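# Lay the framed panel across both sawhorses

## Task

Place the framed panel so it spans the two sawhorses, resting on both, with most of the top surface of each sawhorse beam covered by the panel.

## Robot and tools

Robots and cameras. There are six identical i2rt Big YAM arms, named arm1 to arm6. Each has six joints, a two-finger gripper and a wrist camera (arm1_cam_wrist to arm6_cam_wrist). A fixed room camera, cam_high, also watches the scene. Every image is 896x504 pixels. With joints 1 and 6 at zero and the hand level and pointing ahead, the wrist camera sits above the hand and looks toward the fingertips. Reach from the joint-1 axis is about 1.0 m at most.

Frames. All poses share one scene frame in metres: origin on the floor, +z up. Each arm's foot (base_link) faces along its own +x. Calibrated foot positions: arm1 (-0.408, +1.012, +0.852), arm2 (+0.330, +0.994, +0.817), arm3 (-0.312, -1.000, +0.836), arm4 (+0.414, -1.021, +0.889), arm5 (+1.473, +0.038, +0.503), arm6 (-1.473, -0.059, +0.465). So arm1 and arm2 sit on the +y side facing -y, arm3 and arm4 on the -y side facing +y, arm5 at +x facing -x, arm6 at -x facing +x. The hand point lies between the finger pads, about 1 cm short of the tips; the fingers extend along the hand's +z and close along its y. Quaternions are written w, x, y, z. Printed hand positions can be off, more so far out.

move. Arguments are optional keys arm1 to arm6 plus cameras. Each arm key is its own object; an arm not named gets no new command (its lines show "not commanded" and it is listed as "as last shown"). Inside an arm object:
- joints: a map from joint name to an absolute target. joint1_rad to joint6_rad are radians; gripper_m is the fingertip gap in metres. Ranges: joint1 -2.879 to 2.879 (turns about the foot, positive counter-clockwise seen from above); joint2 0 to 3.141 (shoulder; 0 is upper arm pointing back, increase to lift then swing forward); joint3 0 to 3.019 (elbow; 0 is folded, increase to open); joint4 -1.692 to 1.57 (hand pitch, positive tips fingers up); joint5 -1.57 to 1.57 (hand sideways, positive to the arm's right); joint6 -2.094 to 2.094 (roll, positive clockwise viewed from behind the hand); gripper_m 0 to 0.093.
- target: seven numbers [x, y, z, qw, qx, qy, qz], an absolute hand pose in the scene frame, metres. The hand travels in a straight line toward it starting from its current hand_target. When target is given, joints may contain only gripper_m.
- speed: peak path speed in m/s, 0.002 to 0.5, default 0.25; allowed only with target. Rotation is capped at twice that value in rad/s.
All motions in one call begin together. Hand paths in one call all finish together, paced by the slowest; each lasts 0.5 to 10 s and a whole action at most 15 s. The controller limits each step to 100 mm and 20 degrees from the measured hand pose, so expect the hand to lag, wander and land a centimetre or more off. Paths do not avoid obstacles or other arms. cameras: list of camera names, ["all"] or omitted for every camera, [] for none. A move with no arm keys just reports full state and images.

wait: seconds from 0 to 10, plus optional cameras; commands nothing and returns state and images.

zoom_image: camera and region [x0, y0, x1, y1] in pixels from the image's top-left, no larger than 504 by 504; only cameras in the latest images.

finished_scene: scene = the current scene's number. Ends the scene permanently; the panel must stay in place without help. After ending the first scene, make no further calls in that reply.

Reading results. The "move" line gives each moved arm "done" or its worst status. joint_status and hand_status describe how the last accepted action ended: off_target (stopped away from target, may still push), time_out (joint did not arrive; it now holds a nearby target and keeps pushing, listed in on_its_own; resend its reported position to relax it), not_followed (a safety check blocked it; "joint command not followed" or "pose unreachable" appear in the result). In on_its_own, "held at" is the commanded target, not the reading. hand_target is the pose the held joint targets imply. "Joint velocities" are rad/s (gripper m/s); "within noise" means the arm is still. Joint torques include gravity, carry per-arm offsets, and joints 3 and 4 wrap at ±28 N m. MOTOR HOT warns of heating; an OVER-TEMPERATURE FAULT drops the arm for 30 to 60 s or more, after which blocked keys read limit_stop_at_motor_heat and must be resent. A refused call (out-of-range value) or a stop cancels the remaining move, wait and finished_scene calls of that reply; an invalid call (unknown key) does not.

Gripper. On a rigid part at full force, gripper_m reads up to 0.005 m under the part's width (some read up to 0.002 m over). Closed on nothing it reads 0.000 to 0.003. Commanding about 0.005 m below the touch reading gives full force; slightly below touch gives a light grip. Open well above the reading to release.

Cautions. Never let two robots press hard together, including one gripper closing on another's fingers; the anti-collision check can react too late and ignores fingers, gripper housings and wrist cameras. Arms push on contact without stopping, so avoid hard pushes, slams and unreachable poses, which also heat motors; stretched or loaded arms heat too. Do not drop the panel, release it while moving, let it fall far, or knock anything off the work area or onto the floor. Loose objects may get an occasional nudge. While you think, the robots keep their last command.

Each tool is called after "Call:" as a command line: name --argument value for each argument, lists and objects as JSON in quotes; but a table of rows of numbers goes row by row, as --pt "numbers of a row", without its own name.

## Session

Call:
move --arm1 '{"target":[-0.36,0.60,0.9,0,0,1,0],"speed":0.4}' --arm2 '{"target":[0.36,0.61,0.9,0,1,0,0],"speed":0.4}' --arm3 '{"target":[-0.36,-0.60,0.9,0,0,1,0],"speed":0.4}' --arm4 '{"target":[0.36,-0.60,0.9,0,1,0,0],"speed":0.4}' --arm5 '{"target":[1.12,0.0,0.68,0,0.707,0.707,0],"speed":0.4}' --arm6 '{"target":[-1.12,0.0,0.68,0,0.707,0.707,0],"speed":0.4}'

Scene clock: 3.83 s.
Joint torques (N m): arm1=[1.03 -10.93 9.74 0.92 0.11 -0.14] | arm2=[-2.02 -6.89 8.85 0.64 0.14 0.09] | arm3=[-1.49 -12.16 7.8 0.9 -0.09 -0.03] | arm4=[1.85 -9.7 10.1 0.24 -0.04 -0.09] | arm5=[0.97 -8.64 12.85 0.7 0 -0.06] | arm6=[1.32 -8.64 8.08 0.85 0.1 0.02]
Heat: arm1: hottest joint2_rad 32 °C; arm2: hottest joint1_rad 30 °C; arm3: hottest joint1_rad 29 °C; arm4: hottest joint3_rad 30 °C; arm5: hottest joint1_rad 31 °C; arm6: hottest joint2_rad 30 °C.
move: arm1 off_target; arm2 off_target; arm3 done; arm4 off_target; arm5 off_target; arm6 done
Joint velocities: within noise
arm1.joint_positions: joint1_rad=+0.089 joint2_rad=+1.564 joint3_rad=+0.963 joint4_rad=-0.995 joint5_rad=+0.008 joint6_rad=-1.441 gripper_m=+0.09397
arm1.joint_status: not commanded
arm1.hand: x=-0.3649 y=+0.6185 z=+0.8972 quat_wxyz=(+0.001, -0.008, -1.000, -0.014) (m; scene frame)
arm1.hand_target: x=-0.3600 y=+0.6006 z=+0.9004 quat_wxyz=(+0.000, +0.000, -1.000, +0.000) (m; scene frame)
arm1.hand_status: off_target (0.019 m and 1.8 deg from the pose sent, 0.509 m and 88.5 deg at the start)
arm2.joint_positions: joint1_rad=+0.157 joint2_rad=+1.451 joint3_rad=+0.945 joint4_rad=-1.081 joint5_rad=+0.002 joint6_rad=+1.640 gripper_m=+0.09396
arm2.joint_status: not commanded
arm2.hand: x=+0.3625 y=+0.6212 z=+0.8976 quat_wxyz=(+0.009, -1.000, -0.010, +0.002) (m; scene frame)
arm2.hand_target: x=+0.3599 y=+0.6102 z=+0.9001 quat_wxyz=(+0.000, -1.000, +0.000, +0.000) (m; scene frame)
arm2.hand_status: off_target (0.012 m and 1.6 deg from the pose sent, 0.496 m and 75.5 deg at the start)
arm3.joint_positions: joint1_rad=+0.141 joint2_rad=+1.507 joint3_rad=+0.978 joint4_rad=-1.032 joint5_rad=+0.010 joint6_rad=+1.684 gripper_m=+0.09396
arm3.joint_status: not commanded
arm3.hand: x=-0.3650 y=-0.6044 z=+0.9020 quat_wxyz=(-0.002, +0.014, -1.000, +0.002) (m; scene frame)
arm3.hand_target: x=-0.3599 y=-0.6000 z=+0.9002 quat_wxyz=(+0.000, +0.000, -1.000, +0.000) (m; scene frame)
arm3.hand_status: done (0.007 m and 1.6 deg from the pose sent, 0.563 m and 105.9 deg at the start)
arm4.joint_positions: joint1_rad=+0.234 joint2_rad=+1.677 joint3_rad=+0.943 joint4_rad=-0.897 joint5_rad=-0.002 joint6_rad=-1.431 gripper_m=+0.09397
arm4.joint_status: not commanded
arm4.hand: x=+0.3655 y=-0.6257 z=+0.8889 quat_wxyz=(+0.025, +1.000, -0.009, +0.002) (m; scene frame)
arm4.hand_target: x=+0.3600 y=-0.6010 z=+0.9007 quat_wxyz=(+0.000, +1.000, +0.000, +0.000) (m; scene frame)
arm4.hand_status: off_target (0.029 m and 3.1 deg from the pose sent, 0.553 m and 88.9 deg at the start)
arm5.joint_positions: joint1_rad=+0.150 joint2_rad=+1.272 joint3_rad=+1.038 joint4_rad=-1.348 joint5_rad=-0.002 joint6_rad=-1.449 gripper_m=+0.09398
arm5.joint_status: not commanded
arm5.hand: x=+1.1295 y=+0.0023 z=+0.6760 quat_wxyz=(+0.007, +0.714, +0.701, +0.007) (m; scene frame)
arm5.hand_target: x=+1.1202 y=-0.0001 z=+0.6801 quat_wxyz=(+0.000, +0.707, +0.707, +0.000) (m; scene frame)
arm5.hand_status: off_target (0.011 m and 1.6 deg from the pose sent, 0.438 m and 128.5 deg at the start)
arm6.joint_positions: joint1_rad=+0.147 joint2_rad=+1.270 joint3_rad=+1.148 joint4_rad=-1.453 joint5_rad=-0.009 joint6_rad=+1.716 gripper_m=+0.09396
arm6.joint_status: not commanded
arm6.hand: x=-1.1252 y=+0.0016 z=+0.6813 quat_wxyz=(+0.002, -0.701, -0.713, +0.004) (m; scene frame)
arm6.hand_target: x=-1.1200 y=+0.0000 z=+0.6801 quat_wxyz=(+0.000, -0.707, -0.707, +0.000) (m; scene frame)
arm6.hand_status: done (0.006 m and 1.2 deg from the pose sent, 0.424 m and 96.0 deg at the start)
pictures: arm1_cam_wrist, arm2_cam_wrist, arm3_cam_wrist, arm4_cam_wrist, arm5_cam_wrist, arm6_cam_wrist, cam_high

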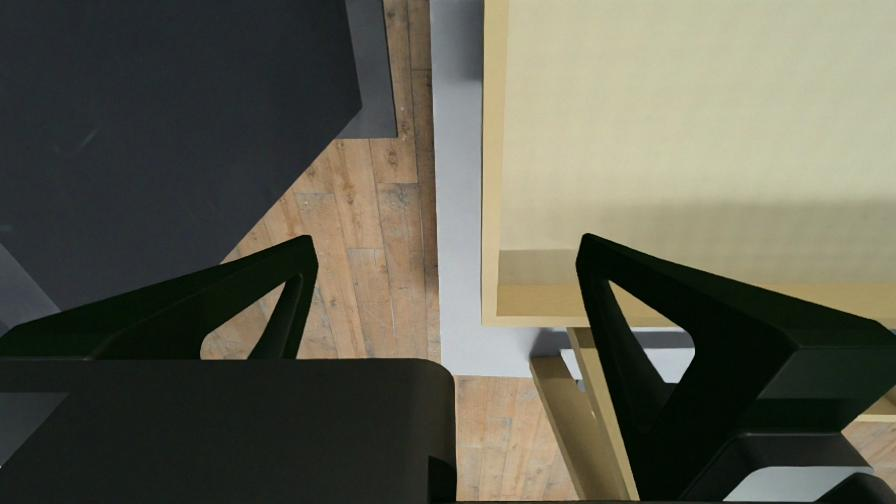

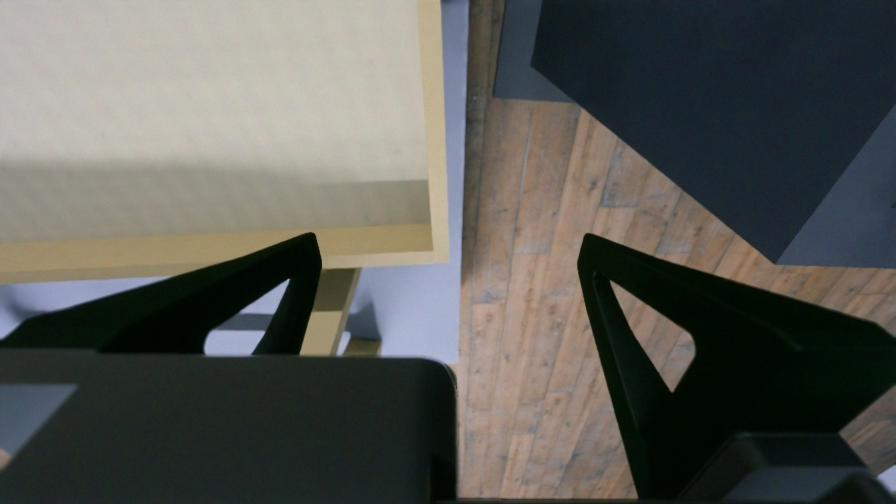

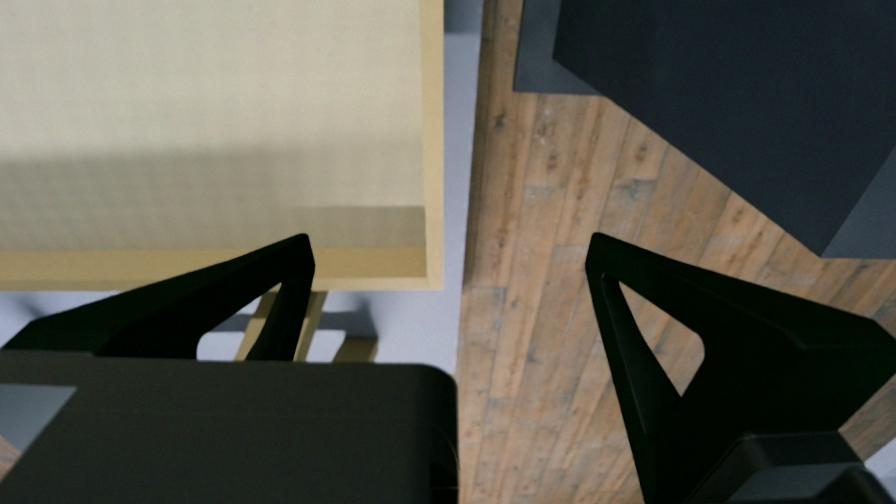

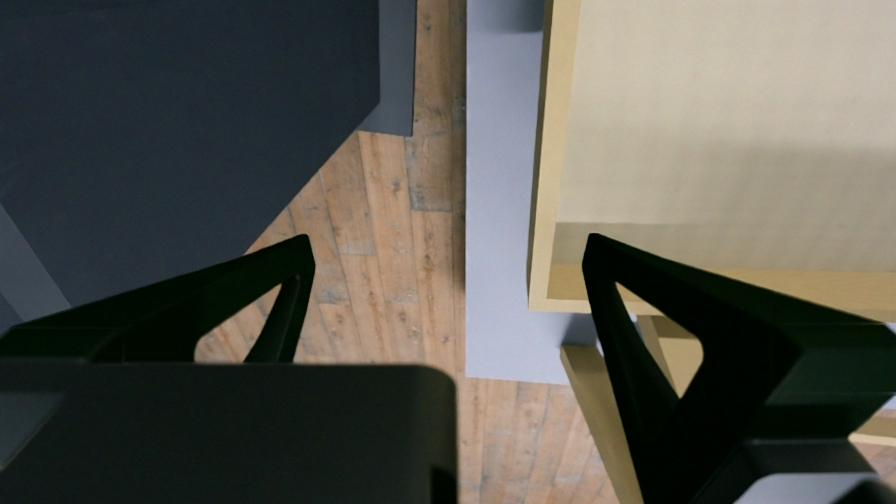

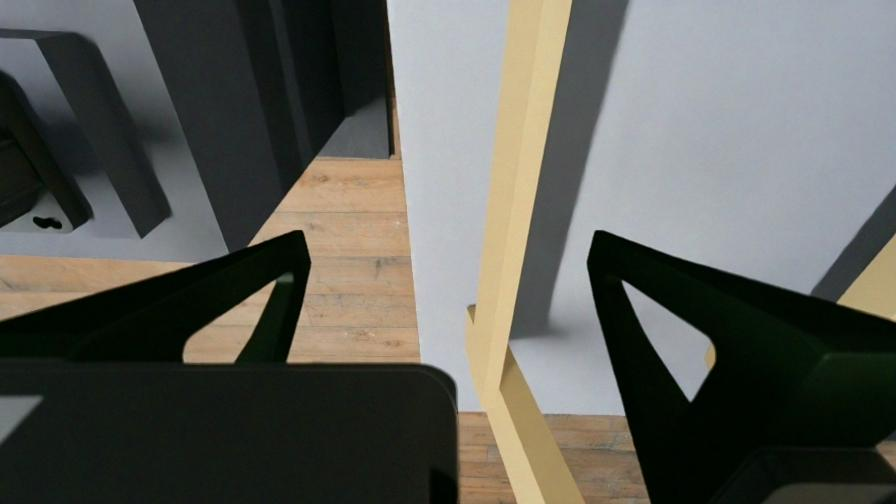

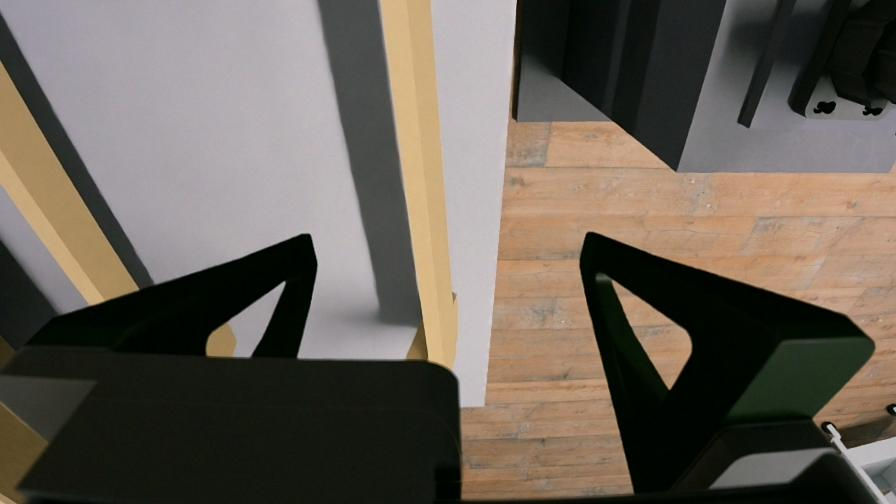

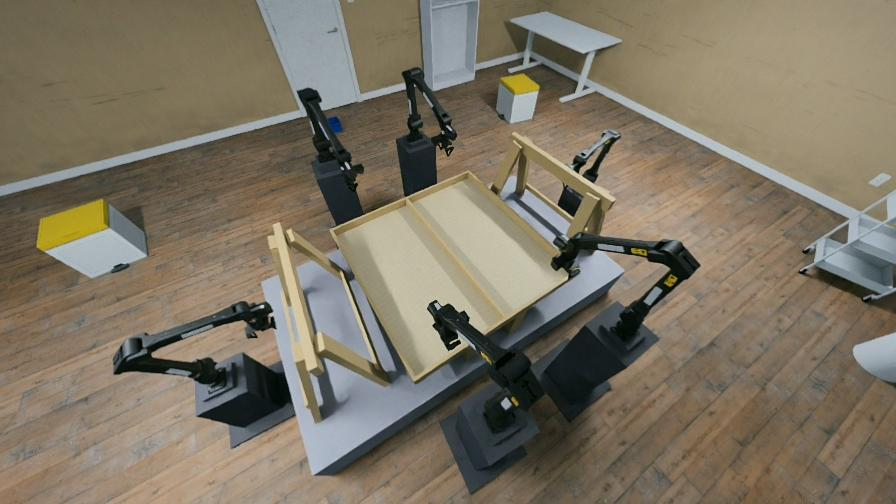

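Call:
move --arm1 '{"target":[-0.36,0.580,0.597,0,-0.019,1,0],"speed":0.2}' --arm2 '{"target":[0.36,0.609,0.597,0,1,0.019,0],"speed":0.2}' --arm3 '{"target":[-0.36,-0.588,0.602,0,-0.019,1,0],"speed":0.2}' --arm4 '{"target":[0.36,-0.544,0.607,0,1,0.019,0],"speed":0.2}' --arm5 '{"target":[1.078,0.0,0.405,0,0.716,0.698,0],"speed":0.2}' --arm6 '{"target":[-1.096,0.0,0.41,0,0.70,0.714,0],"speed":0.2}'

Scene clock: 7.47 s.
Joint torques (N m): arm1=[0.03 -14.56 3.41 0.92 0.1 -0.15] | arm2=[-2.02 -9.99 3.38 0.61 0.14 -0.11] | arm3=[-1.55 -15.91 3.84 0.87 -0.08 -0.24] | arm4=[0.32 -14.39 4.27 0.2 -0.04 -0.09] | arm5=[-0.03 -12.57 6.68 0.77 -0.02 0.06] | arm6=[1.2 -11.87 5.31 0.85 0.11 -0.18]
Heat: arm1: hottest joint2_rad 32 °C; arm2: hottest joint1_rad 30 °C; arm3: hottest joint1_rad 29 °C; arm4: hottest joint3_rad 30 °C; arm5: hottest joint1_rad 31 °C; arm6: hottest joint2_rad 30 °C.
move: arm1 off_target; arm2 done; arm3 off_target; arm4 off_target; arm5 done; arm6 done
Joint velocities: within noise
arm1.joint_positions: joint1_rad=+0.089 joint2_rad=+2.293 joint3_rad=+1.014 joint4_rad=-0.287 joint5_rad=+0.008 joint6_rad=-1.492 gripper_m=+0.09397
arm1.joint_status: not commanded
arm1.hand: x=-0.3577 y=+0.5818 z=+0.6072 quat_wxyz=(-0.001, +0.018, -1.000, +0.001) (m; scene frame)
arm1.hand_target: x=-0.3600 y=+0.5803 z=+0.5972 quat_wxyz=(+0.000, +0.019, -1.000, +0.000) (m; scene frame)
arm1.hand_status: off_target (0.011 m and 0.2 deg from the pose sent, 0.303 m and 3.5 deg at the start)
arm2.joint_positions: joint1_rad=+0.157 joint2_rad=+2.171 joint3_rad=+0.838 joint4_rad=-0.245 joint5_rad=+0.002 joint6_rad=+1.622 gripper_m=+0.09396
arm2.joint_status: not commanded
arm2.hand: x=+0.3629 y=+0.6156 z=+0.6016 quat_wxyz=(+0.004, -1.000, -0.019, +0.001) (m; scene frame)
arm2.hand_target: x=+0.3600 y=+0.6092 z=+0.5971 quat_wxyz=(+0.000, -1.000, -0.019, +0.000) (m; scene frame)
arm2.hand_status: done (0.009 m and 0.5 deg from the pose sent, 0.301 m and 1.5 deg at the start)
arm3.joint_positions: joint1_rad=+0.134 joint2_rad=+2.219 joint3_rad=+0.926 joint4_rad=-0.275 joint5_rad=+0.010 joint6_rad=+1.662 gripper_m=+0.09396
arm3.joint_status: not commanded
arm3.hand: x=-0.3652 y=-0.5965 z=+0.6058 quat_wxyz=(-0.002, +0.021, -1.000, +0.006) (m; scene frame)
arm3.hand_target: x=-0.3599 y=-0.5881 z=+0.6022 quat_wxyz=(+0.000, +0.019, -1.000, +0.000) (m; scene frame)
arm3.hand_status: off_target (0.011 m and 0.7 deg from the pose sent, 0.300 m and 0.6 deg at the start)
arm4.joint_positions: joint1_rad=+0.234 joint2_rad=+2.438 joint3_rad=+1.179 joint4_rad=-0.349 joint5_rad=-0.001 joint6_rad=-1.485 gripper_m=+0.09397
arm4.joint_status: not commanded
arm4.hand: x=+0.3575 y=-0.5595 z=+0.6053 quat_wxyz=(+0.014, +1.000, +0.018, +0.001) (m; scene frame)
arm4.hand_target: x=+0.3600 y=-0.5442 z=+0.6074 quat_wxyz=(+0.000, +1.000, +0.019, +0.000) (m; scene frame)
arm4.hand_status: off_target (0.016 m and 1.6 deg from the pose sent, 0.294 m and 4.3 deg at the start)
arm5.joint_positions: joint1_rad=+0.150 joint2_rad=+1.830 joint3_rad=+0.839 joint4_rad=-0.568 joint5_rad=-0.002 joint6_rad=-1.450 gripper_m=+0.09398
arm5.joint_status: not commanded
arm5.hand: x=+1.0794 y=-0.0029 z=+0.4112 quat_wxyz=(+0.000, +0.714, +0.701, -0.002) (m; scene frame)
arm5.hand_target: x=+1.0781 y=+0.0001 z=+0.4051 quat_wxyz=(+0.000, +0.716, +0.698, +0.000) (m; scene frame)
arm5.hand_status: done (0.007 m and 0.5 deg from the pose sent, 0.276 m and 1.2 deg at the start)
arm6.joint_positions: joint1_rad=+0.145 joint2_rad=+1.708 joint3_rad=+0.811 joint4_rad=-0.675 joint5_rad=-0.009 joint6_rad=+1.714 gripper_m=+0.09396
arm6.joint_status: not commanded
arm6.hand: x=-1.0998 y=+0.0024 z=+0.4132 quat_wxyz=(+0.001, -0.700, -0.714, +0.003) (m; scene frame)
arm6.hand_target: x=-1.0961 y=+0.0000 z=+0.4101 quat_wxyz=(+0.000, -0.700, -0.714, +0.000) (m; scene frame)
arm6.hand_status: done (0.006 m and 0.3 deg from the pose sent, 0.273 m and 0.5 deg at the start)
pictures: arm1_cam_wrist, arm2_cam_wrist, arm3_cam_wrist, arm4_cam_wrist, arm5_cam_wrist, arm6_cam_wrist, cam_high

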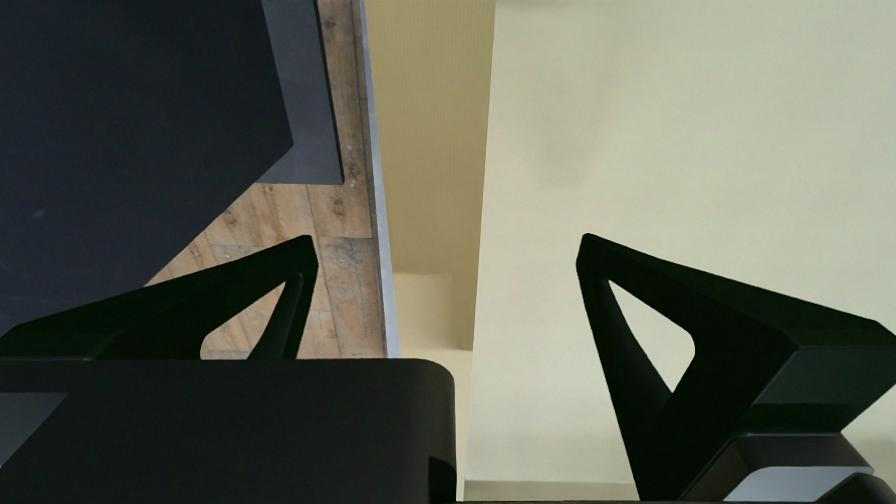

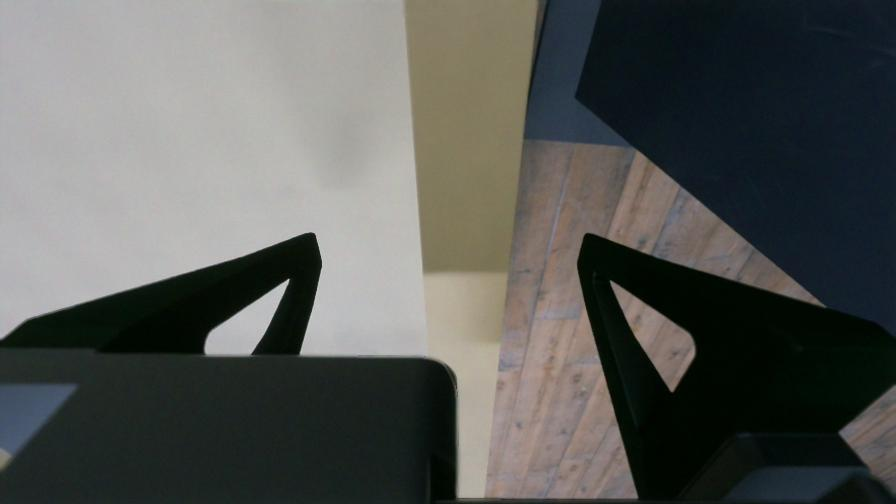

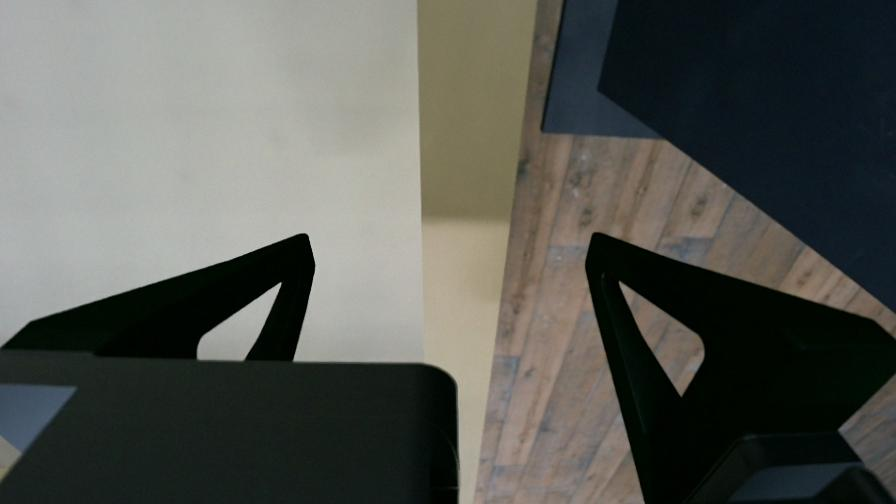

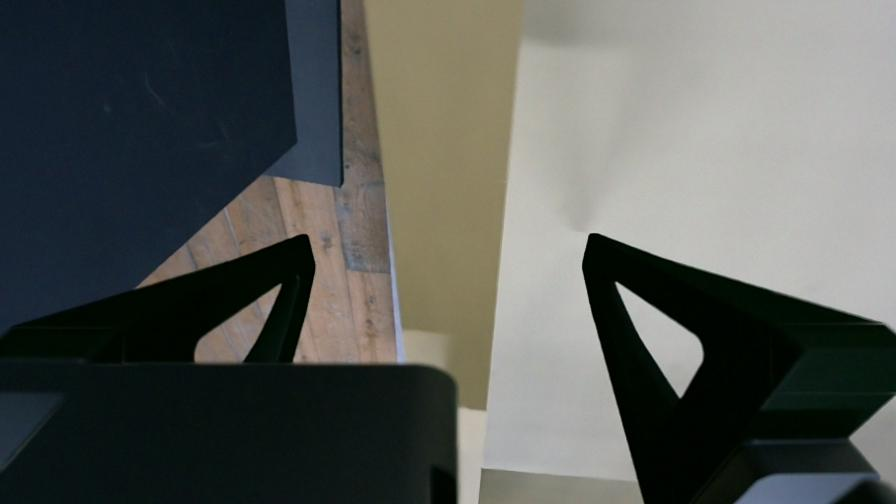

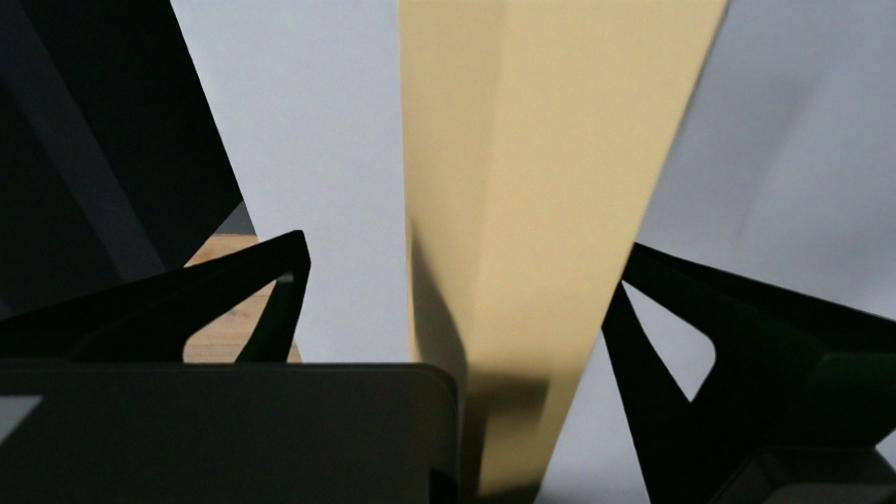

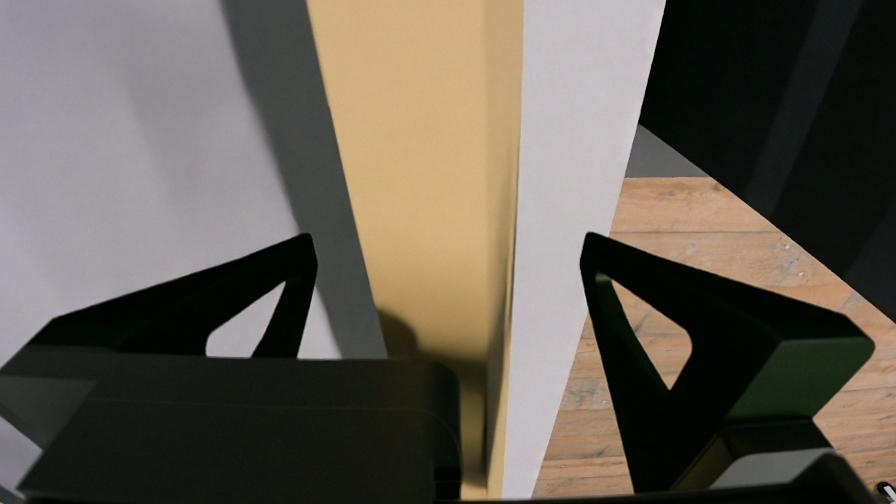

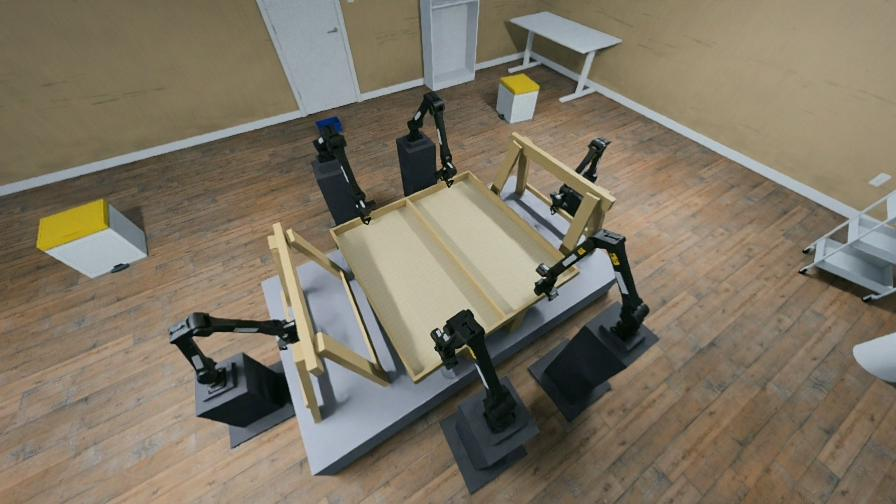

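Call:
move --arm1 '{"joints":{"gripper_m":0.008}}' --arm2 '{"joints":{"gripper_m":0.008}}' --arm3 '{"joints":{"gripper_m":0.008}}' --arm4 '{"joints":{"gripper_m":0.008}}' --arm5 '{"joints":{"gripper_m":0.015}}' --arm6 '{"joints":{"gripper_m":0.015}}' --cameras '[]'

Call:
move --arm1 '{"target":[-0.36,0.585,1.165,0,-0.019,1,0],"joints":{"gripper_m":0.003},"speed":0.15}' --arm2 '{"target":[0.36,0.614,1.165,0,1,0.019,0],"joints":{"gripper_m":0.003},"speed":0.15}' --arm3 '{"target":[-0.36,-0.592,1.165,0,-0.019,1,0],"joints":{"gripper_m":0.003},"speed":0.15}' --arm4 '{"target":[0.36,-0.549,1.165,0,1,0.019,0],"joints":{"gripper_m":0.003},"speed":0.15}' --cameras '["cam_high","arm5_cam_wrist"]'

Call:
zoom_image --camera "cam_high" --region '[240, 100, 640, 460]'

Scene clock: 8.60 s.
Joint torques (N m): arm1=[0.03 -14.51 3.56 0.96 0.1 -0.15] | arm2=[-2.02 -9.93 3.45 0.68 0.09 0.01] | arm3=[-1.49 -16.03 3.88 0.95 0.02 -0.31] | arm4=[0.5 -14.51 4.07 -0.1 -0.11 -0.07] | arm5=[-0.03 -13.1 6.02 1.01 -0.05 -0.07] | arm6=[1.44 -12.1 5.86 1.33 0.77 0.32]
Heat: arm1: hottest joint2_rad 32 °C; arm2: hottest joint1_rad 30 °C; arm3: hottest joint1_rad 29 °C; arm4: hottest joint3_rad 30 °C; arm5: hottest joint1_rad 31 °C; arm6: hottest joint2_rad 30 °C.
move: arm1 off_target; arm2 off_target; arm3 off_target; arm4 off_target; arm5 off_target; arm6 off_target
Joint velocities: within noise
arm1.joint_positions: joint1_rad=+0.089 joint2_rad=+2.293 joint3_rad=+1.011 joint4_rad=-0.289 joint5_rad=+0.008 joint6_rad=-1.492 gripper_m=+0.01734
arm1.joint_status: gripper_m off_target (ended at +0.01737, target +0.00800)
arm1.hand: x=-0.3579 y=+0.5837 z=+0.6069 quat_wxyz=(-0.001, +0.018, -1.000, -0.001) (m; scene frame)
arm1.hand_target: x=-0.3600 y=+0.5804 z=+0.5972 quat_wxyz=(+0.000, +0.019, -1.000, +0.000) (m; scene frame)
arm1.hand_status: not commanded
arm2.joint_positions: joint1_rad=+0.157 joint2_rad=+2.171 joint3_rad=+0.836 joint4_rad=-0.247 joint5_rad=+0.003 joint6_rad=+1.610 gripper_m=+0.01793
arm2.joint_status: gripper_m off_target (ended at +0.01796, target +0.00800)
arm2.hand: x=+0.3625 y=+0.6175 z=+0.6013 quat_wxyz=(+0.006, -1.000, -0.025, +0.002) (m; scene frame)
arm2.hand_target: x=+0.3600 y=+0.6093 z=+0.5971 quat_wxyz=(+0.000, -1.000, -0.019, +0.000) (m; scene frame)
arm2.hand_status: not commanded
arm3.joint_positions: joint1_rad=+0.133 joint2_rad=+2.219 joint3_rad=+0.925 joint4_rad=-0.277 joint5_rad=+0.008 joint6_rad=+1.670 gripper_m=+0.01797
arm3.joint_status: gripper_m off_target (ended at +0.01800, target +0.00800)
arm3.hand: x=-0.3653 y=-0.5978 z=+0.6057 quat_wxyz=(-0.001, +0.017, -1.000, +0.007) (m; scene frame)
arm3.hand_target: x=-0.3600 y=-0.5883 z=+0.6022 quat_wxyz=(+0.000, +0.019, -1.000, +0.000) (m; scene frame)
arm3.hand_status: not commanded
arm4.joint_positions: joint1_rad=+0.234 joint2_rad=+2.438 joint3_rad=+1.181 joint4_rad=-0.340 joint5_rad=+0.001 joint6_rad=-1.487 gripper_m=+0.01993
arm4.joint_status: gripper_m off_target (ended at +0.01996, target +0.00800)
arm4.hand: x=+0.3576 y=-0.5560 z=+0.6055 quat_wxyz=(+0.008, +1.000, +0.019, +0.001) (m; scene frame)
arm4.hand_target: x=+0.3601 y=-0.5441 z=+0.6074 quat_wxyz=(+0.000, +1.000, +0.019, +0.000) (m; scene frame)
arm4.hand_status: not commanded
arm5.joint_positions: joint1_rad=+0.149 joint2_rad=+1.835 joint3_rad=+0.846 joint4_rad=-0.574 joint5_rad=-0.001 joint6_rad=-1.436 gripper_m=+0.02784
arm5.joint_status: gripper_m off_target (ended at +0.02787, target +0.01500)
arm5.hand: x=+1.0780 y=-0.0028 z=+0.4108 quat_wxyz=(+0.001, +0.718, +0.696, +0.000) (m; scene frame)
arm5.hand_target: x=+1.0781 y=+0.0000 z=+0.4051 quat_wxyz=(+0.000, +0.716, +0.698, +0.000) (m; scene frame)
arm5.hand_status: not commanded
arm6.joint_positions: joint1_rad=+0.143 joint2_rad=+1.711 joint3_rad=+0.803 joint4_rad=-0.687 joint5_rad=-0.024 joint6_rad=+1.665 gripper_m=+0.02780
arm6.joint_status: gripper_m off_target (ended at +0.02782, target +0.01500)
arm6.hand: x=-1.1080 y=+0.0027 z=+0.4104 quat_wxyz=(+0.014, -0.684, -0.730, +0.007) (m; scene frame)
arm6.hand_target: x=-1.0960 y=+0.0000 z=+0.4101 quat_wxyz=(+0.000, -0.700, -0.714, +0.000) (m; scene frame)
arm6.hand_status: not commanded
pictures: none
No camera images: "cameras" was empty.

Scene clock: 14.30 s.
Joint torques (N m): arm1=[1.03 -19.25 19.37 -3.26 0.14 0] | arm2=[-1.44 -13.8 19.7 -2.36 0.01 0.19] | arm3=[-0.38 -21.3 19.71 -3.17 0.05 -0.14] | arm4=[1.32 -16.62 20 -3.82 -0.47 0.1] | arm5=[0.09 -13.1 6.05 1.02 -0.05 -0.07] | arm6=[1.44 -12.04 5.87 1.32 0.77 0.32]
Heat: arm1: hottest joint2_rad 33 °C; arm2: hottest joint3_rad 32 °C; arm3: hottest joint2_rad 30 °C; arm4: hottest joint3_rad 32 °C; arm5: hottest joint1_rad 31 °C; arm6: hottest joint2_rad 30 °C.
move: arm1 off_target; arm2 off_target; arm3 off_target; arm4 off_target
Joint velocities: within noise
arm1.joint_positions: joint1_rad=+0.091 joint2_rad=+1.513 joint3_rad=+1.394 joint4_rad=-1.577 joint5_rad=+0.006 joint6_rad=-1.496 gripper_m=+0.02059
arm1.joint_status: gripper_m off_target (ended at +0.02059, target +0.00300)
arm1.hand: x=-0.3633 y=+0.5982 z=+1.0725 quat_wxyz=(+0.004, +0.021, -0.998, -0.064) (m; scene frame)
arm1.hand_target: x=-0.3612 y=+0.5938 z=+1.1587 quat_wxyz=(-0.001, +0.019, -1.000, +0.003) (m; scene frame)
arm1.hand_status: off_target (0.094 m and 7.3 deg from the pose sent, 0.558 m and 0.2 deg at the start; pose on its path clipped on 73 of 171 steps)
arm2.joint_positions: joint1_rad=+0.151 joint2_rad=+1.348 joint3_rad=+1.315 joint4_rad=-1.613 joint5_rad=+0.004 joint6_rad=+1.590 gripper_m=+0.02008
arm2.joint_status: gripper_m off_target (ended at +0.02007, target +0.00300)
arm2.hand: x=+0.3593 y=+0.6270 z=+1.0711 quat_wxyz=(+0.038, -0.999, -0.032, +0.004) (m; scene frame)
arm2.hand_target: x=+0.3592 y=+0.6238 z=+1.1577 quat_wxyz=(-0.047, -0.999, -0.020, -0.003) (m; scene frame)
arm2.hand_status: off_target (0.095 m and 4.7 deg from the pose sent, 0.564 m and 1.0 deg at the start; pose on its path clipped on 71 of 171 steps; a joint's target at an end of its range on 44 of 171 steps)
arm3.joint_positions: joint1_rad=+0.128 joint2_rad=+1.451 joint3_rad=+1.377 joint4_rad=-1.592 joint5_rad=+0.007 joint6_rad=+1.663 gripper_m=+0.01976
arm3.joint_status: gripper_m off_target (ended at +0.01976, target +0.00300)
arm3.hand: x=-0.3599 y=-0.5977 z=+1.0692 quat_wxyz=(-0.006, +0.018, -0.998, +0.055) (m; scene frame)
arm3.hand_target: x=-0.3589 y=-0.6004 z=+1.1571 quat_wxyz=(+0.002, +0.019, -1.000, -0.018) (m; scene frame)
arm3.hand_status: off_target (0.096 m and 6.3 deg from the pose sent, 0.559 m and 0.9 deg at the start; pose on its path clipped on 79 of 171 steps; a joint's target at an end of its range on 24 of 171 steps)
arm4.joint_positions: joint1_rad=+0.225 joint2_rad=+1.626 joint3_rad=+1.440 joint4_rad=-1.501 joint5_rad=+0.009 joint6_rad=-1.502 gripper_m=+0.02358
arm4.joint_status: gripper_m off_target (ended at +0.02359, target +0.00300)
arm4.hand: x=+0.3646 y=-0.5684 z=+1.0806 quat_wxyz=(+0.053, +0.998, +0.022, +0.009) (m; scene frame)
arm4.hand_target: x=+0.3610 y=-0.5569 z=+1.1610 quat_wxyz=(-0.003, +1.000, +0.019, +0.000) (m; scene frame)
arm4.hand_status: off_target (0.087 m and 6.2 deg from the pose sent, 0.560 m and 1.0 deg at the start; pose on its path clipped on 59 of 171 steps)
arm5, arm6: as last shown
pictures: arm5_cam_wrist, cam_high

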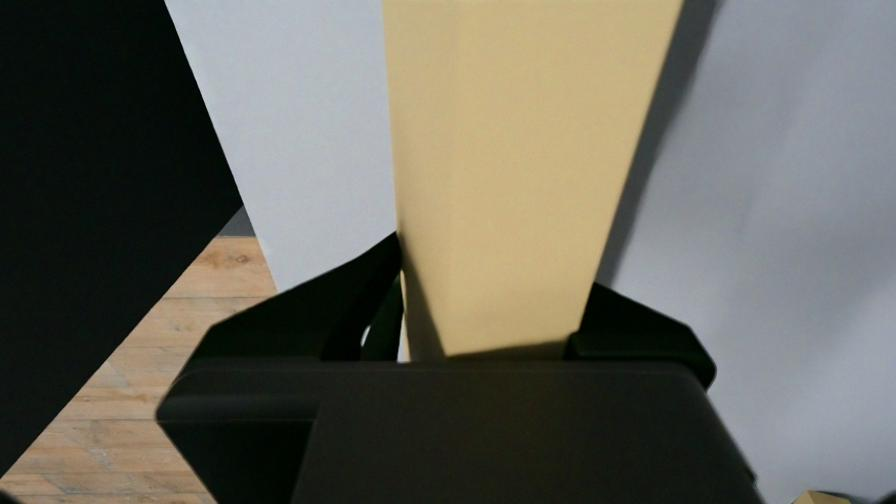

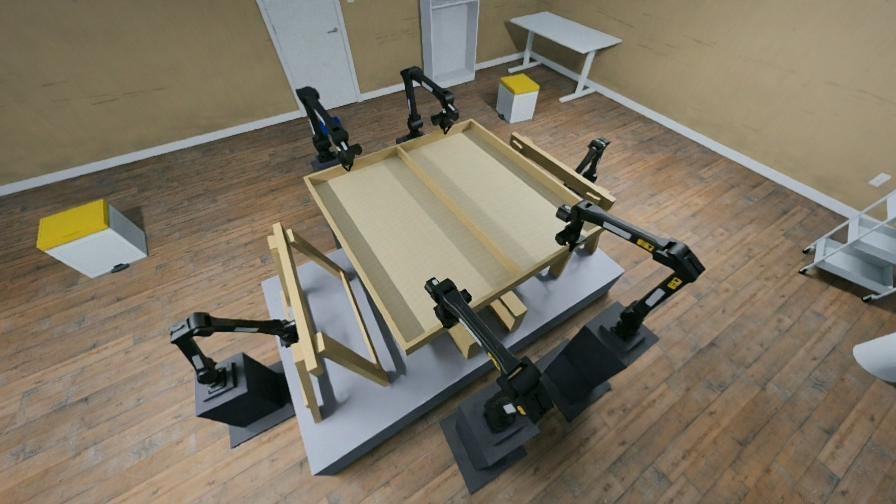

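Scaled by 1.260.

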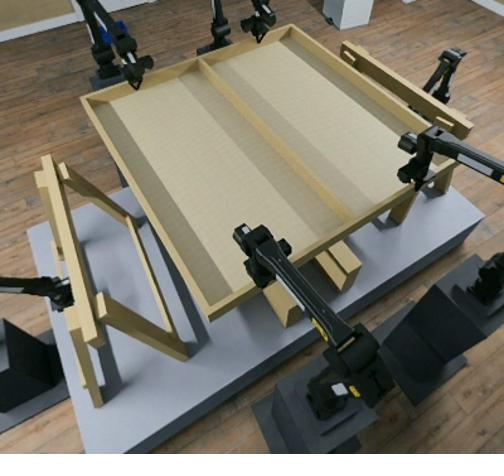

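Call:
move --arm5 '{"joints":{"joint1_rad":0.105,"joint2_rad":2.35,"joint3_rad":1.718,"joint4_rad":-1.03}}' --arm6 '{"joints":{"joint1_rad":0.085,"joint2_rad":2.302,"joint3_rad":1.729,"joint4_rad":-1.09,"joint6_rad":1.665}}' --cameras '[]'

Scene clock: 18.10 s.
Joint torques (N m): arm1=[1.03 -19.25 19.36 -3.21 0.14 0] | arm2=[-1.49 -13.74 19.89 -2.21 0.01 0.18] | arm3=[-0.44 -21.3 19.7 -3.17 0.05 -0.14] | arm4=[1.26 -16.79 19.97 -3.81 -0.48 0.1] | arm5=[-0.03 -18.37 10.76 2.85 0.4 0.14] | arm6=[0.79 -18.02 9.13 3.11 0.92 0.18]
Heat: arm1: hottest joint3_rad 34 °C; arm2: hottest joint3_rad 33 °C; arm3: hottest joint3_rad 31 °C; arm4: hottest joint3_rad 33 °C; arm5: hottest joint1_rad 31 °C; arm6: hottest joint2_rad 30 °C.
move: arm5 time_out; arm6 time_out
Joint velocities: within noise
arm1.joint_positions: joint1_rad=+0.091 joint2_rad=+1.513 joint3_rad=+1.394 joint4_rad=-1.578 joint5_rad=+0.006 joint6_rad=-1.496 gripper_m=+0.02060
arm1.joint_status: not commanded
arm1.hand: x=-0.3633 y=+0.5982 z=+1.0726 quat_wxyz=(+0.004, +0.021, -0.998, -0.064) (m; scene frame)
arm1.hand_target: x=-0.3612 y=+0.5939 z=+1.1587 quat_wxyz=(-0.001, +0.019, -1.000, +0.003) (m; scene frame)
arm1.hand_status: not commanded
arm2.joint_positions: joint1_rad=+0.151 joint2_rad=+1.348 joint3_rad=+1.316 joint4_rad=-1.614 joint5_rad=+0.004 joint6_rad=+1.590 gripper_m=+0.02008
arm2.joint_status: not commanded
arm2.hand: x=+0.3593 y=+0.6270 z=+1.0713 quat_wxyz=(+0.038, -0.999, -0.032, +0.004) (m; scene frame)
arm2.hand_target: x=+0.3592 y=+0.6238 z=+1.1578 quat_wxyz=(-0.047, -0.999, -0.020, -0.003) (m; scene frame)
arm2.hand_status: not commanded
arm3, arm4: as last shown
arm3.hand: x=-0.3599 y=-0.5976 z=+1.0693 quat_wxyz=(-0.006, +0.018, -0.998, +0.054) (m; scene frame)
arm3.hand_target: x=-0.3589 y=-0.6004 z=+1.1572 quat_wxyz=(+0.002, +0.019, -1.000, -0.018) (m; scene frame)
arm4.joint_positions: joint1_rad=+0.225 joint2_rad=+1.626 joint3_rad=+1.440 joint4_rad=-1.501 joint5_rad=+0.009 joint6_rad=-1.502 gripper_m=+0.02359
arm4.hand_target: x=+0.3610 y=-0.5569 z=+1.1609 quat_wxyz=(-0.003, +1.000, +0.019, +0.000) (m; scene frame)
arm5.joint_positions: joint1_rad=+0.112 joint2_rad=+2.286 joint3_rad=+1.701 joint4_rad=-1.107 joint5_rad=-0.011 joint6_rad=-1.460 gripper_m=+0.02011
arm5.joint_status: joint4_rad time_out (moved -0.533 of -0.456); the others done
arm5.on_its_own: joint4_rad reads -1.107 and still pushes toward -1.030 since a time_out; gripper_m moved -0.00773 toward your old target +0.01500
arm5.hand: x=+0.8655 y=-0.0035 z=+0.4127 quat_wxyz=(+0.046, +0.722, +0.689, +0.046) (m; scene frame)
arm5.hand_target: x=+0.8534 y=+0.0019 z=+0.3773 quat_wxyz=(+0.032, +0.728, +0.684, +0.038) (m; scene frame)
arm5.hand_status: not commanded
arm6.joint_positions: joint1_rad=+0.098 joint2_rad=+2.241 joint3_rad=+1.696 joint4_rad=-1.165 joint5_rad=-0.028 joint6_rad=+1.640 gripper_m=+0.02089
arm6.joint_status: joint4_rad time_out (moved -0.477 of -0.403); the others done
arm6.on_its_own: joint4_rad reads -1.165 and still pushes toward -1.090 since a time_out; gripper_m moved -0.00690 toward your old target +0.01500
arm6.hand: x=-0.8756 y=+0.0136 z=+0.4040 quat_wxyz=(+0.052, -0.690, -0.720, +0.050) (m; scene frame)
arm6.hand_target: x=-0.8538 y=+0.0044 z=+0.3756 quat_wxyz=(+0.030, -0.704, -0.709, +0.037) (m; scene frame)
arm6.hand_status: not commanded
pictures: none
No camera images: "cameras" was empty.

Call:
move --arm5 '{"joints":{"joint1_rad":0.088,"joint2_rad":2.87,"joint3_rad":2.69,"joint4_rad":-1.47}}' --arm6 '{"joints":{"joint1_rad":0.045,"joint2_rad":2.82,"joint3_rad":2.68,"joint4_rad":-1.49,"joint6_rad":1.64}}' --cameras '["cam_high"]'

Call:
zoom_image --camera "cam_high" --region '[240, 100, 640, 460]'

Scene clock: 21.33 s.
Joint torques (N m): arm1=[1.03 -19.19 19.36 -3.21 0.14 0] | arm2=[-1.49 -13.86 19.9 -2.21 0.01 0.19] | arm3=[-0.44 -21.25 19.7 -3.19 0.05 -0.14] | arm4=[1.32 -16.67 19.99 -3.82 -0.47 0.1] | arm5=[-0.44 -19.31 16.96 4.74 0.51 0.11] | arm6=[-0.21 -19.43 13.42 5.78 0.85 0.13]
Heat: arm1: hottest joint3_rad 35 °C; arm2: hottest joint3_rad 35 °C; arm3: hottest joint3_rad 32 °C; arm4: hottest joint3_rad 34 °C; arm5: hottest joint3_rad 32 °C; arm6: hottest joint2_rad 31 °C.
move: arm5 time_out; arm6 time_out
Joint velocities: within noise
arm1, arm2, arm3, arm4: as last shown
arm5.joint_positions: joint1_rad=+0.101 joint2_rad=+2.750 joint3_rad=+2.623 joint4_rad=-1.603 joint5_rad=-0.013 joint6_rad=-1.458 gripper_m=+0.01806
arm5.joint_status: joint4_rad time_out (moved -0.496 of -0.363); the others done
arm5.on_its_own: joint4_rad reads -1.603 and still pushes toward -1.470 since a time_out
arm5.hand: x=+0.7379 y=-0.0038 z=+0.4154 quat_wxyz=(+0.060, +0.726, +0.683, +0.060) (m; scene frame)
arm5.hand_target: x=+0.7141 y=+0.0071 z=+0.3476 quat_wxyz=(+0.028, +0.734, +0.677, +0.033) (m; scene frame)
arm5.hand_status: not commanded
arm6.joint_positions: joint1_rad=+0.072 joint2_rad=+2.711 joint3_rad=+2.607 joint4_rad=-1.632 joint5_rad=-0.026 joint6_rad=+1.620 gripper_m=+0.01921
arm6.joint_status: joint4_rad time_out (moved -0.467 of -0.325); the others done
arm6.on_its_own: joint4_rad reads -1.632 and still pushes toward -1.490 since a time_out
arm6.hand: x=-0.7437 y=+0.0089 z=+0.4046 quat_wxyz=(+0.061, -0.692, -0.717, +0.059) (m; scene frame)
arm6.hand_target: x=-0.7092 y=-0.0120 z=+0.3475 quat_wxyz=(+0.020, -0.710, -0.704, +0.023) (m; scene frame)
arm6.hand_status: not commanded
pictures: cam_high

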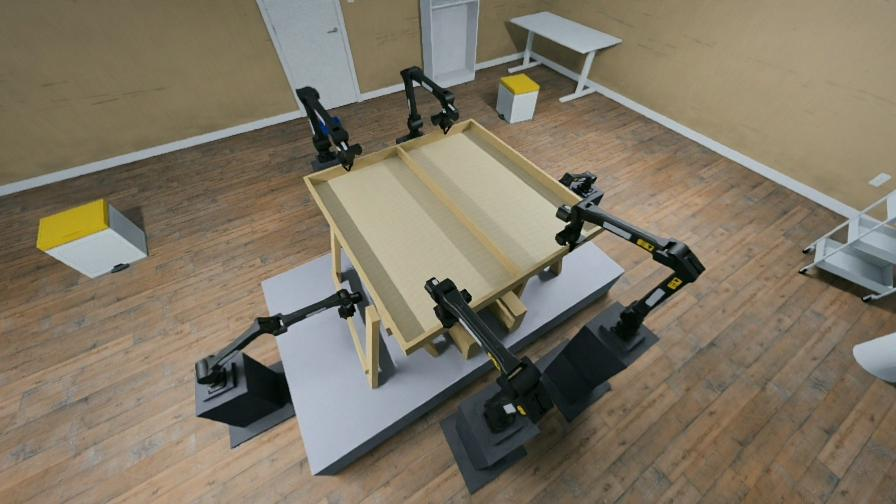

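Scaled by 1.260.

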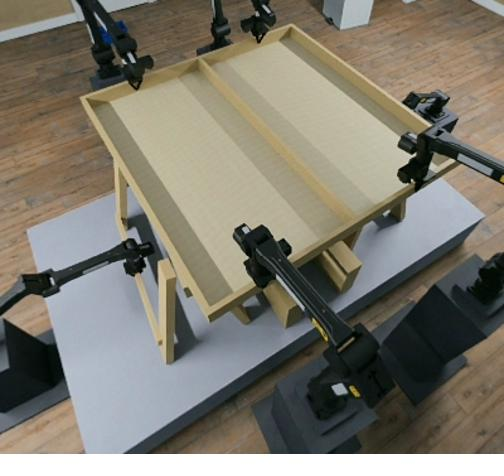

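Call:
zoom_image --camera "cam_high" --region '[310, 220, 450, 400]'

Scaled by 2.800.

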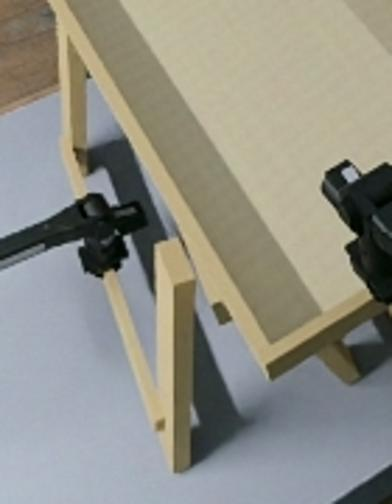

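Call:
move --arm1 '{"target":[-0.362,0.588,1.10,0,-0.019,1,0],"speed":0.05}' --arm2 '{"target":[0.358,0.622,1.10,0,1,0.019,0],"speed":0.05}' --arm3 '{"target":[-0.359,-0.596,1.10,0,-0.019,1,0],"speed":0.05}' --arm4 '{"target":[0.361,-0.555,1.10,0,1,0.019,0],"speed":0.05}' --cameras '[]'

Call:
move --arm1 '{"target":[-0.362,0.589,1.035,0,-0.019,1,0],"speed":0.06}' --arm2 '{"target":[0.358,0.622,1.035,0,1,0.019,0],"speed":0.06}' --arm3 '{"target":[-0.359,-0.593,1.035,0,-0.019,1,0],"speed":0.06}' --arm4 '{"target":[0.361,-0.555,1.035,0,1,0.019,0],"speed":0.06}' --cameras '["cam_high"]'

Call:
zoom_image --camera "cam_high" --region '[310, 220, 450, 400]'

Scene clock: 24.17 s.
Joint torques (N m): arm1=[0.67 -18.14 13.05 -0.54 0.26 -0.03] | arm2=[-1.61 -11.16 13.59 -1.21 0.1 0.18] | arm3=[-0.56 -20.01 13.35 -1.51 -0.05 -0.16] | arm4=[1.2 -15.44 12.38 -0.96 -0.57 0.11] | arm5=[-0.5 -19.25 16.95 4.74 0.51 0.11] | arm6=[-0.26 -19.43 13.41 5.78 0.85 0.13]
Heat: arm1: hottest joint3_rad 36 °C; arm2: hottest joint3_rad 35 °C; arm3: hottest joint3_rad 33 °C; arm4: hottest joint3_rad 35 °C; arm5: hottest joint3_rad 32 °C; arm6: hottest joint2_rad 31 °C.
move: arm1 off_target; arm2 off_target; arm3 off_target; arm4 off_target
Joint velocities: within noise
arm1.joint_positions: joint1_rad=+0.091 joint2_rad=+1.507 joint3_rad=+1.329 joint4_rad=-1.495 joint5_rad=+0.004 joint6_rad=-1.496 gripper_m=+0.02017
arm1.joint_status: not commanded
arm1.hand: x=-0.3627 y=+0.5982 z=+1.0498 quat_wxyz=(+0.002, +0.021, -0.998, -0.053) (m; scene frame)
arm1.hand_target: x=-0.3623 y=+0.5908 z=+1.0986 quat_wxyz=(+0.000, +0.019, -1.000, +0.000) (m; scene frame)
arm1.hand_status: off_target (0.051 m and 6.0 deg from the pose sent, 0.029 m and 7.3 deg at the start)
arm2.joint_positions: joint1_rad=+0.150 joint2_rad=+1.353 joint3_rad=+1.278 joint4_rad=-1.579 joint5_rad=+0.002 joint6_rad=+1.589 gripper_m=+0.02004
arm2.joint_status: not commanded
arm2.hand: x=+0.3591 y=+0.6278 z=+1.0552 quat_wxyz=(+0.042, -0.999, -0.032, +0.003) (m; scene frame)
arm2.hand_target: x=+0.3579 y=+0.6243 z=+1.0984 quat_wxyz=(+0.000, -1.000, -0.019, +0.000) (m; scene frame)
arm2.hand_status: off_target (0.045 m and 5.1 deg from the pose sent, 0.029 m and 4.7 deg at the start)
arm3.joint_positions: joint1_rad=+0.128 joint2_rad=+1.454 joint3_rad=+1.314 joint4_rad=-1.510 joint5_rad=+0.010 joint6_rad=+1.663 gripper_m=+0.01976
arm3.joint_status: not commanded
arm3.hand: x=-0.3599 y=-0.5957 z=+1.0437 quat_wxyz=(-0.006, +0.018, -0.999, +0.047) (m; scene frame)
arm3.hand_target: x=-0.3587 y=-0.5983 z=+1.0969 quat_wxyz=(+0.000, +0.019, -1.000, +0.000) (m; scene frame)
arm3.hand_status: off_target (0.056 m and 5.4 deg from the pose sent, 0.031 m and 6.3 deg at the start)
arm4.joint_positions: joint1_rad=+0.225 joint2_rad=+1.625 joint3_rad=+1.387 joint4_rad=-1.417 joint5_rad=+0.012 joint6_rad=-1.502 gripper_m=+0.02282
arm4.joint_status: not commanded
arm4.hand: x=+0.3646 y=-0.5647 z=+1.0606 quat_wxyz=(+0.037, +0.999, +0.022, +0.009) (m; scene frame)
arm4.hand_target: x=+0.3613 y=-0.5566 z=+1.0994 quat_wxyz=(+0.000, +1.000, +0.019, +0.000) (m; scene frame)
arm4.hand_status: off_target (0.041 m and 4.4 deg from the pose sent, 0.024 m and 6.2 deg at the start)
arm5, arm6: as last shown
arm5.on_its_own: joint4_rad reads -1.603 and still pushes toward -1.470 since a time_out
arm6.on_its_own: joint4_rad reads -1.632 and still pushes toward -1.490 since a time_out
pictures: none
No camera images: "cameras" was empty.

Scene clock: 25.77 s.
Joint torques (N m): arm1=[0.5 -14.1 9.16 0.95 -0.1 -0.08] | arm2=[-1.61 -9.64 9.92 0.21 -0.12 0.12] | arm3=[-0.73 -15.33 8.87 0.66 0.06 -0.17] | arm4=[1.55 -12.86 9.01 0.2 -0.21 0.16] | arm5=[-0.44 -19.31 16.87 4.75 0.51 0.11] | arm6=[-0.21 -19.43 13.39 5.79 0.86 0.13]
Heat: arm1: hottest joint3_rad 36 °C; arm2: hottest joint3_rad 35 °C; arm3: hottest joint3_rad 33 °C; arm4: hottest joint3_rad 35 °C; arm5: hottest joint3_rad 32 °C; arm6: hottest joint2_rad 31 °C.
move: arm1 off_target; arm2 off_target; arm3 off_target; arm4 off_target
Joint velocities: within noise
arm1.joint_positions: joint1_rad=+0.091 joint2_rad=+1.486 joint3_rad=+1.242 joint4_rad=-1.366 joint5_rad=+0.013 joint6_rad=-1.491 gripper_m=+0.01840
arm1.joint_status: not commanded
arm1.hand: x=-0.3638 y=+0.5955 z=+1.0249 quat_wxyz=(+0.003, +0.018, -1.000, -0.020) (m; scene frame)
arm1.hand_target: x=-0.3620 y=+0.5892 z=+1.0351 quat_wxyz=(+0.000, +0.019, -1.000, +0.000) (m; scene frame)
arm1.hand_status: off_target (0.012 m and 2.3 deg from the pose sent, 0.017 m and 6.0 deg at the start)
arm2.joint_positions: joint1_rad=+0.150 joint2_rad=+1.348 joint3_rad=+1.169 joint4_rad=-1.447 joint5_rad=+0.008 joint6_rad=+1.595 gripper_m=+0.01943
arm2.joint_status: not commanded
arm2.hand: x=+0.3580 y=+0.6280 z=+1.0152 quat_wxyz=(+0.029, -0.999, -0.029, +0.006) (m; scene frame)
arm2.hand_target: x=+0.3579 y=+0.6225 z=+1.0349 quat_wxyz=(+0.000, -1.000, -0.019, +0.000) (m; scene frame)
arm2.hand_status: off_target (0.021 m and 3.5 deg from the pose sent, 0.021 m and 5.1 deg at the start)
arm3.joint_positions: joint1_rad=+0.128 joint2_rad=+1.432 joint3_rad=+1.234 joint4_rad=-1.397 joint5_rad=+0.007 joint6_rad=+1.660 gripper_m=+0.01869
arm3.joint_status: not commanded
arm3.hand: x=-0.3607 y=-0.5947 z=+1.0218 quat_wxyz=(-0.002, +0.019, -1.000, +0.019) (m; scene frame)
arm3.hand_target: x=-0.3590 y=-0.5932 z=+1.0349 quat_wxyz=(+0.000, +0.019, -1.000, +0.000) (m; scene frame)
arm3.hand_status: off_target (0.013 m and 2.2 deg from the pose sent, 0.009 m and 5.4 deg at the start)
arm4.joint_positions: joint1_rad=+0.222 joint2_rad=+1.635 joint3_rad=+1.300 joint4_rad=-1.281 joint5_rad=+0.002 joint6_rad=-1.507 gripper_m=+0.02108
arm4.joint_status: not commanded
arm4.hand: x=+0.3642 y=-0.5615 z=+1.0238 quat_wxyz=(+0.018, +1.000, +0.023, +0.003) (m; scene frame)
arm4.hand_target: x=+0.3610 y=-0.5553 z=+1.0350 quat_wxyz=(+0.000, +1.000, +0.019, +0.000) (m; scene frame)
arm4.hand_status: off_target (0.013 m and 2.1 deg from the pose sent, 0.028 m and 4.4 deg at the start)
arm5.joint_positions: joint1_rad=+0.101 joint2_rad=+2.751 joint3_rad=+2.624 joint4_rad=-1.604 joint5_rad=-0.013 joint6_rad=-1.458 gripper_m=+0.01806
arm5.joint_status: not commanded
arm5.on_its_own: joint4_rad reads -1.604 and still pushes toward -1.470 since a time_out
arm5.hand: x=+0.7380 y=-0.0038 z=+0.4153 quat_wxyz=(+0.060, +0.726, +0.683, +0.060) (m; scene frame)
arm5.hand_target: x=+0.7141 y=+0.0072 z=+0.3475 quat_wxyz=(+0.028, +0.734, +0.677, +0.034) (m; scene frame)
arm5.hand_status: not commanded
arm6.joint_positions: joint1_rad=+0.072 joint2_rad=+2.712 joint3_rad=+2.607 joint4_rad=-1.633 joint5_rad=-0.027 joint6_rad=+1.620 gripper_m=+0.01921
arm6.joint_status: not commanded
arm6.on_its_own: joint4_rad reads -1.633 and still pushes toward -1.490 since a time_out
arm6.hand: x=-0.7438 y=+0.0089 z=+0.4042 quat_wxyz=(+0.062, -0.692, -0.717, +0.059) (m; scene frame)
arm6.hand_target: x=-0.7092 y=-0.0118 z=+0.3472 quat_wxyz=(+0.020, -0.710, -0.704, +0.023) (m; scene frame)
arm6.hand_status: not commanded
pictures: cam_high

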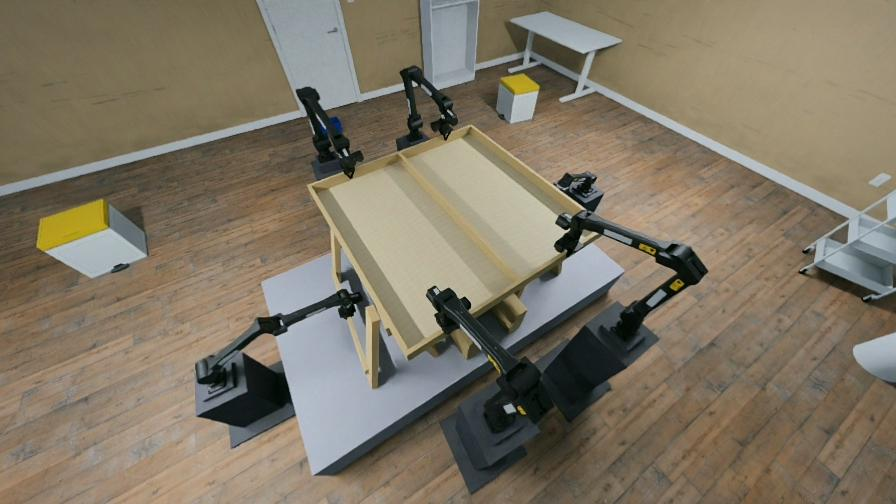

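Scaled by 2.800.

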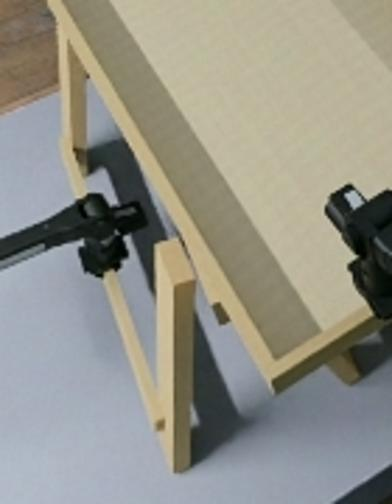

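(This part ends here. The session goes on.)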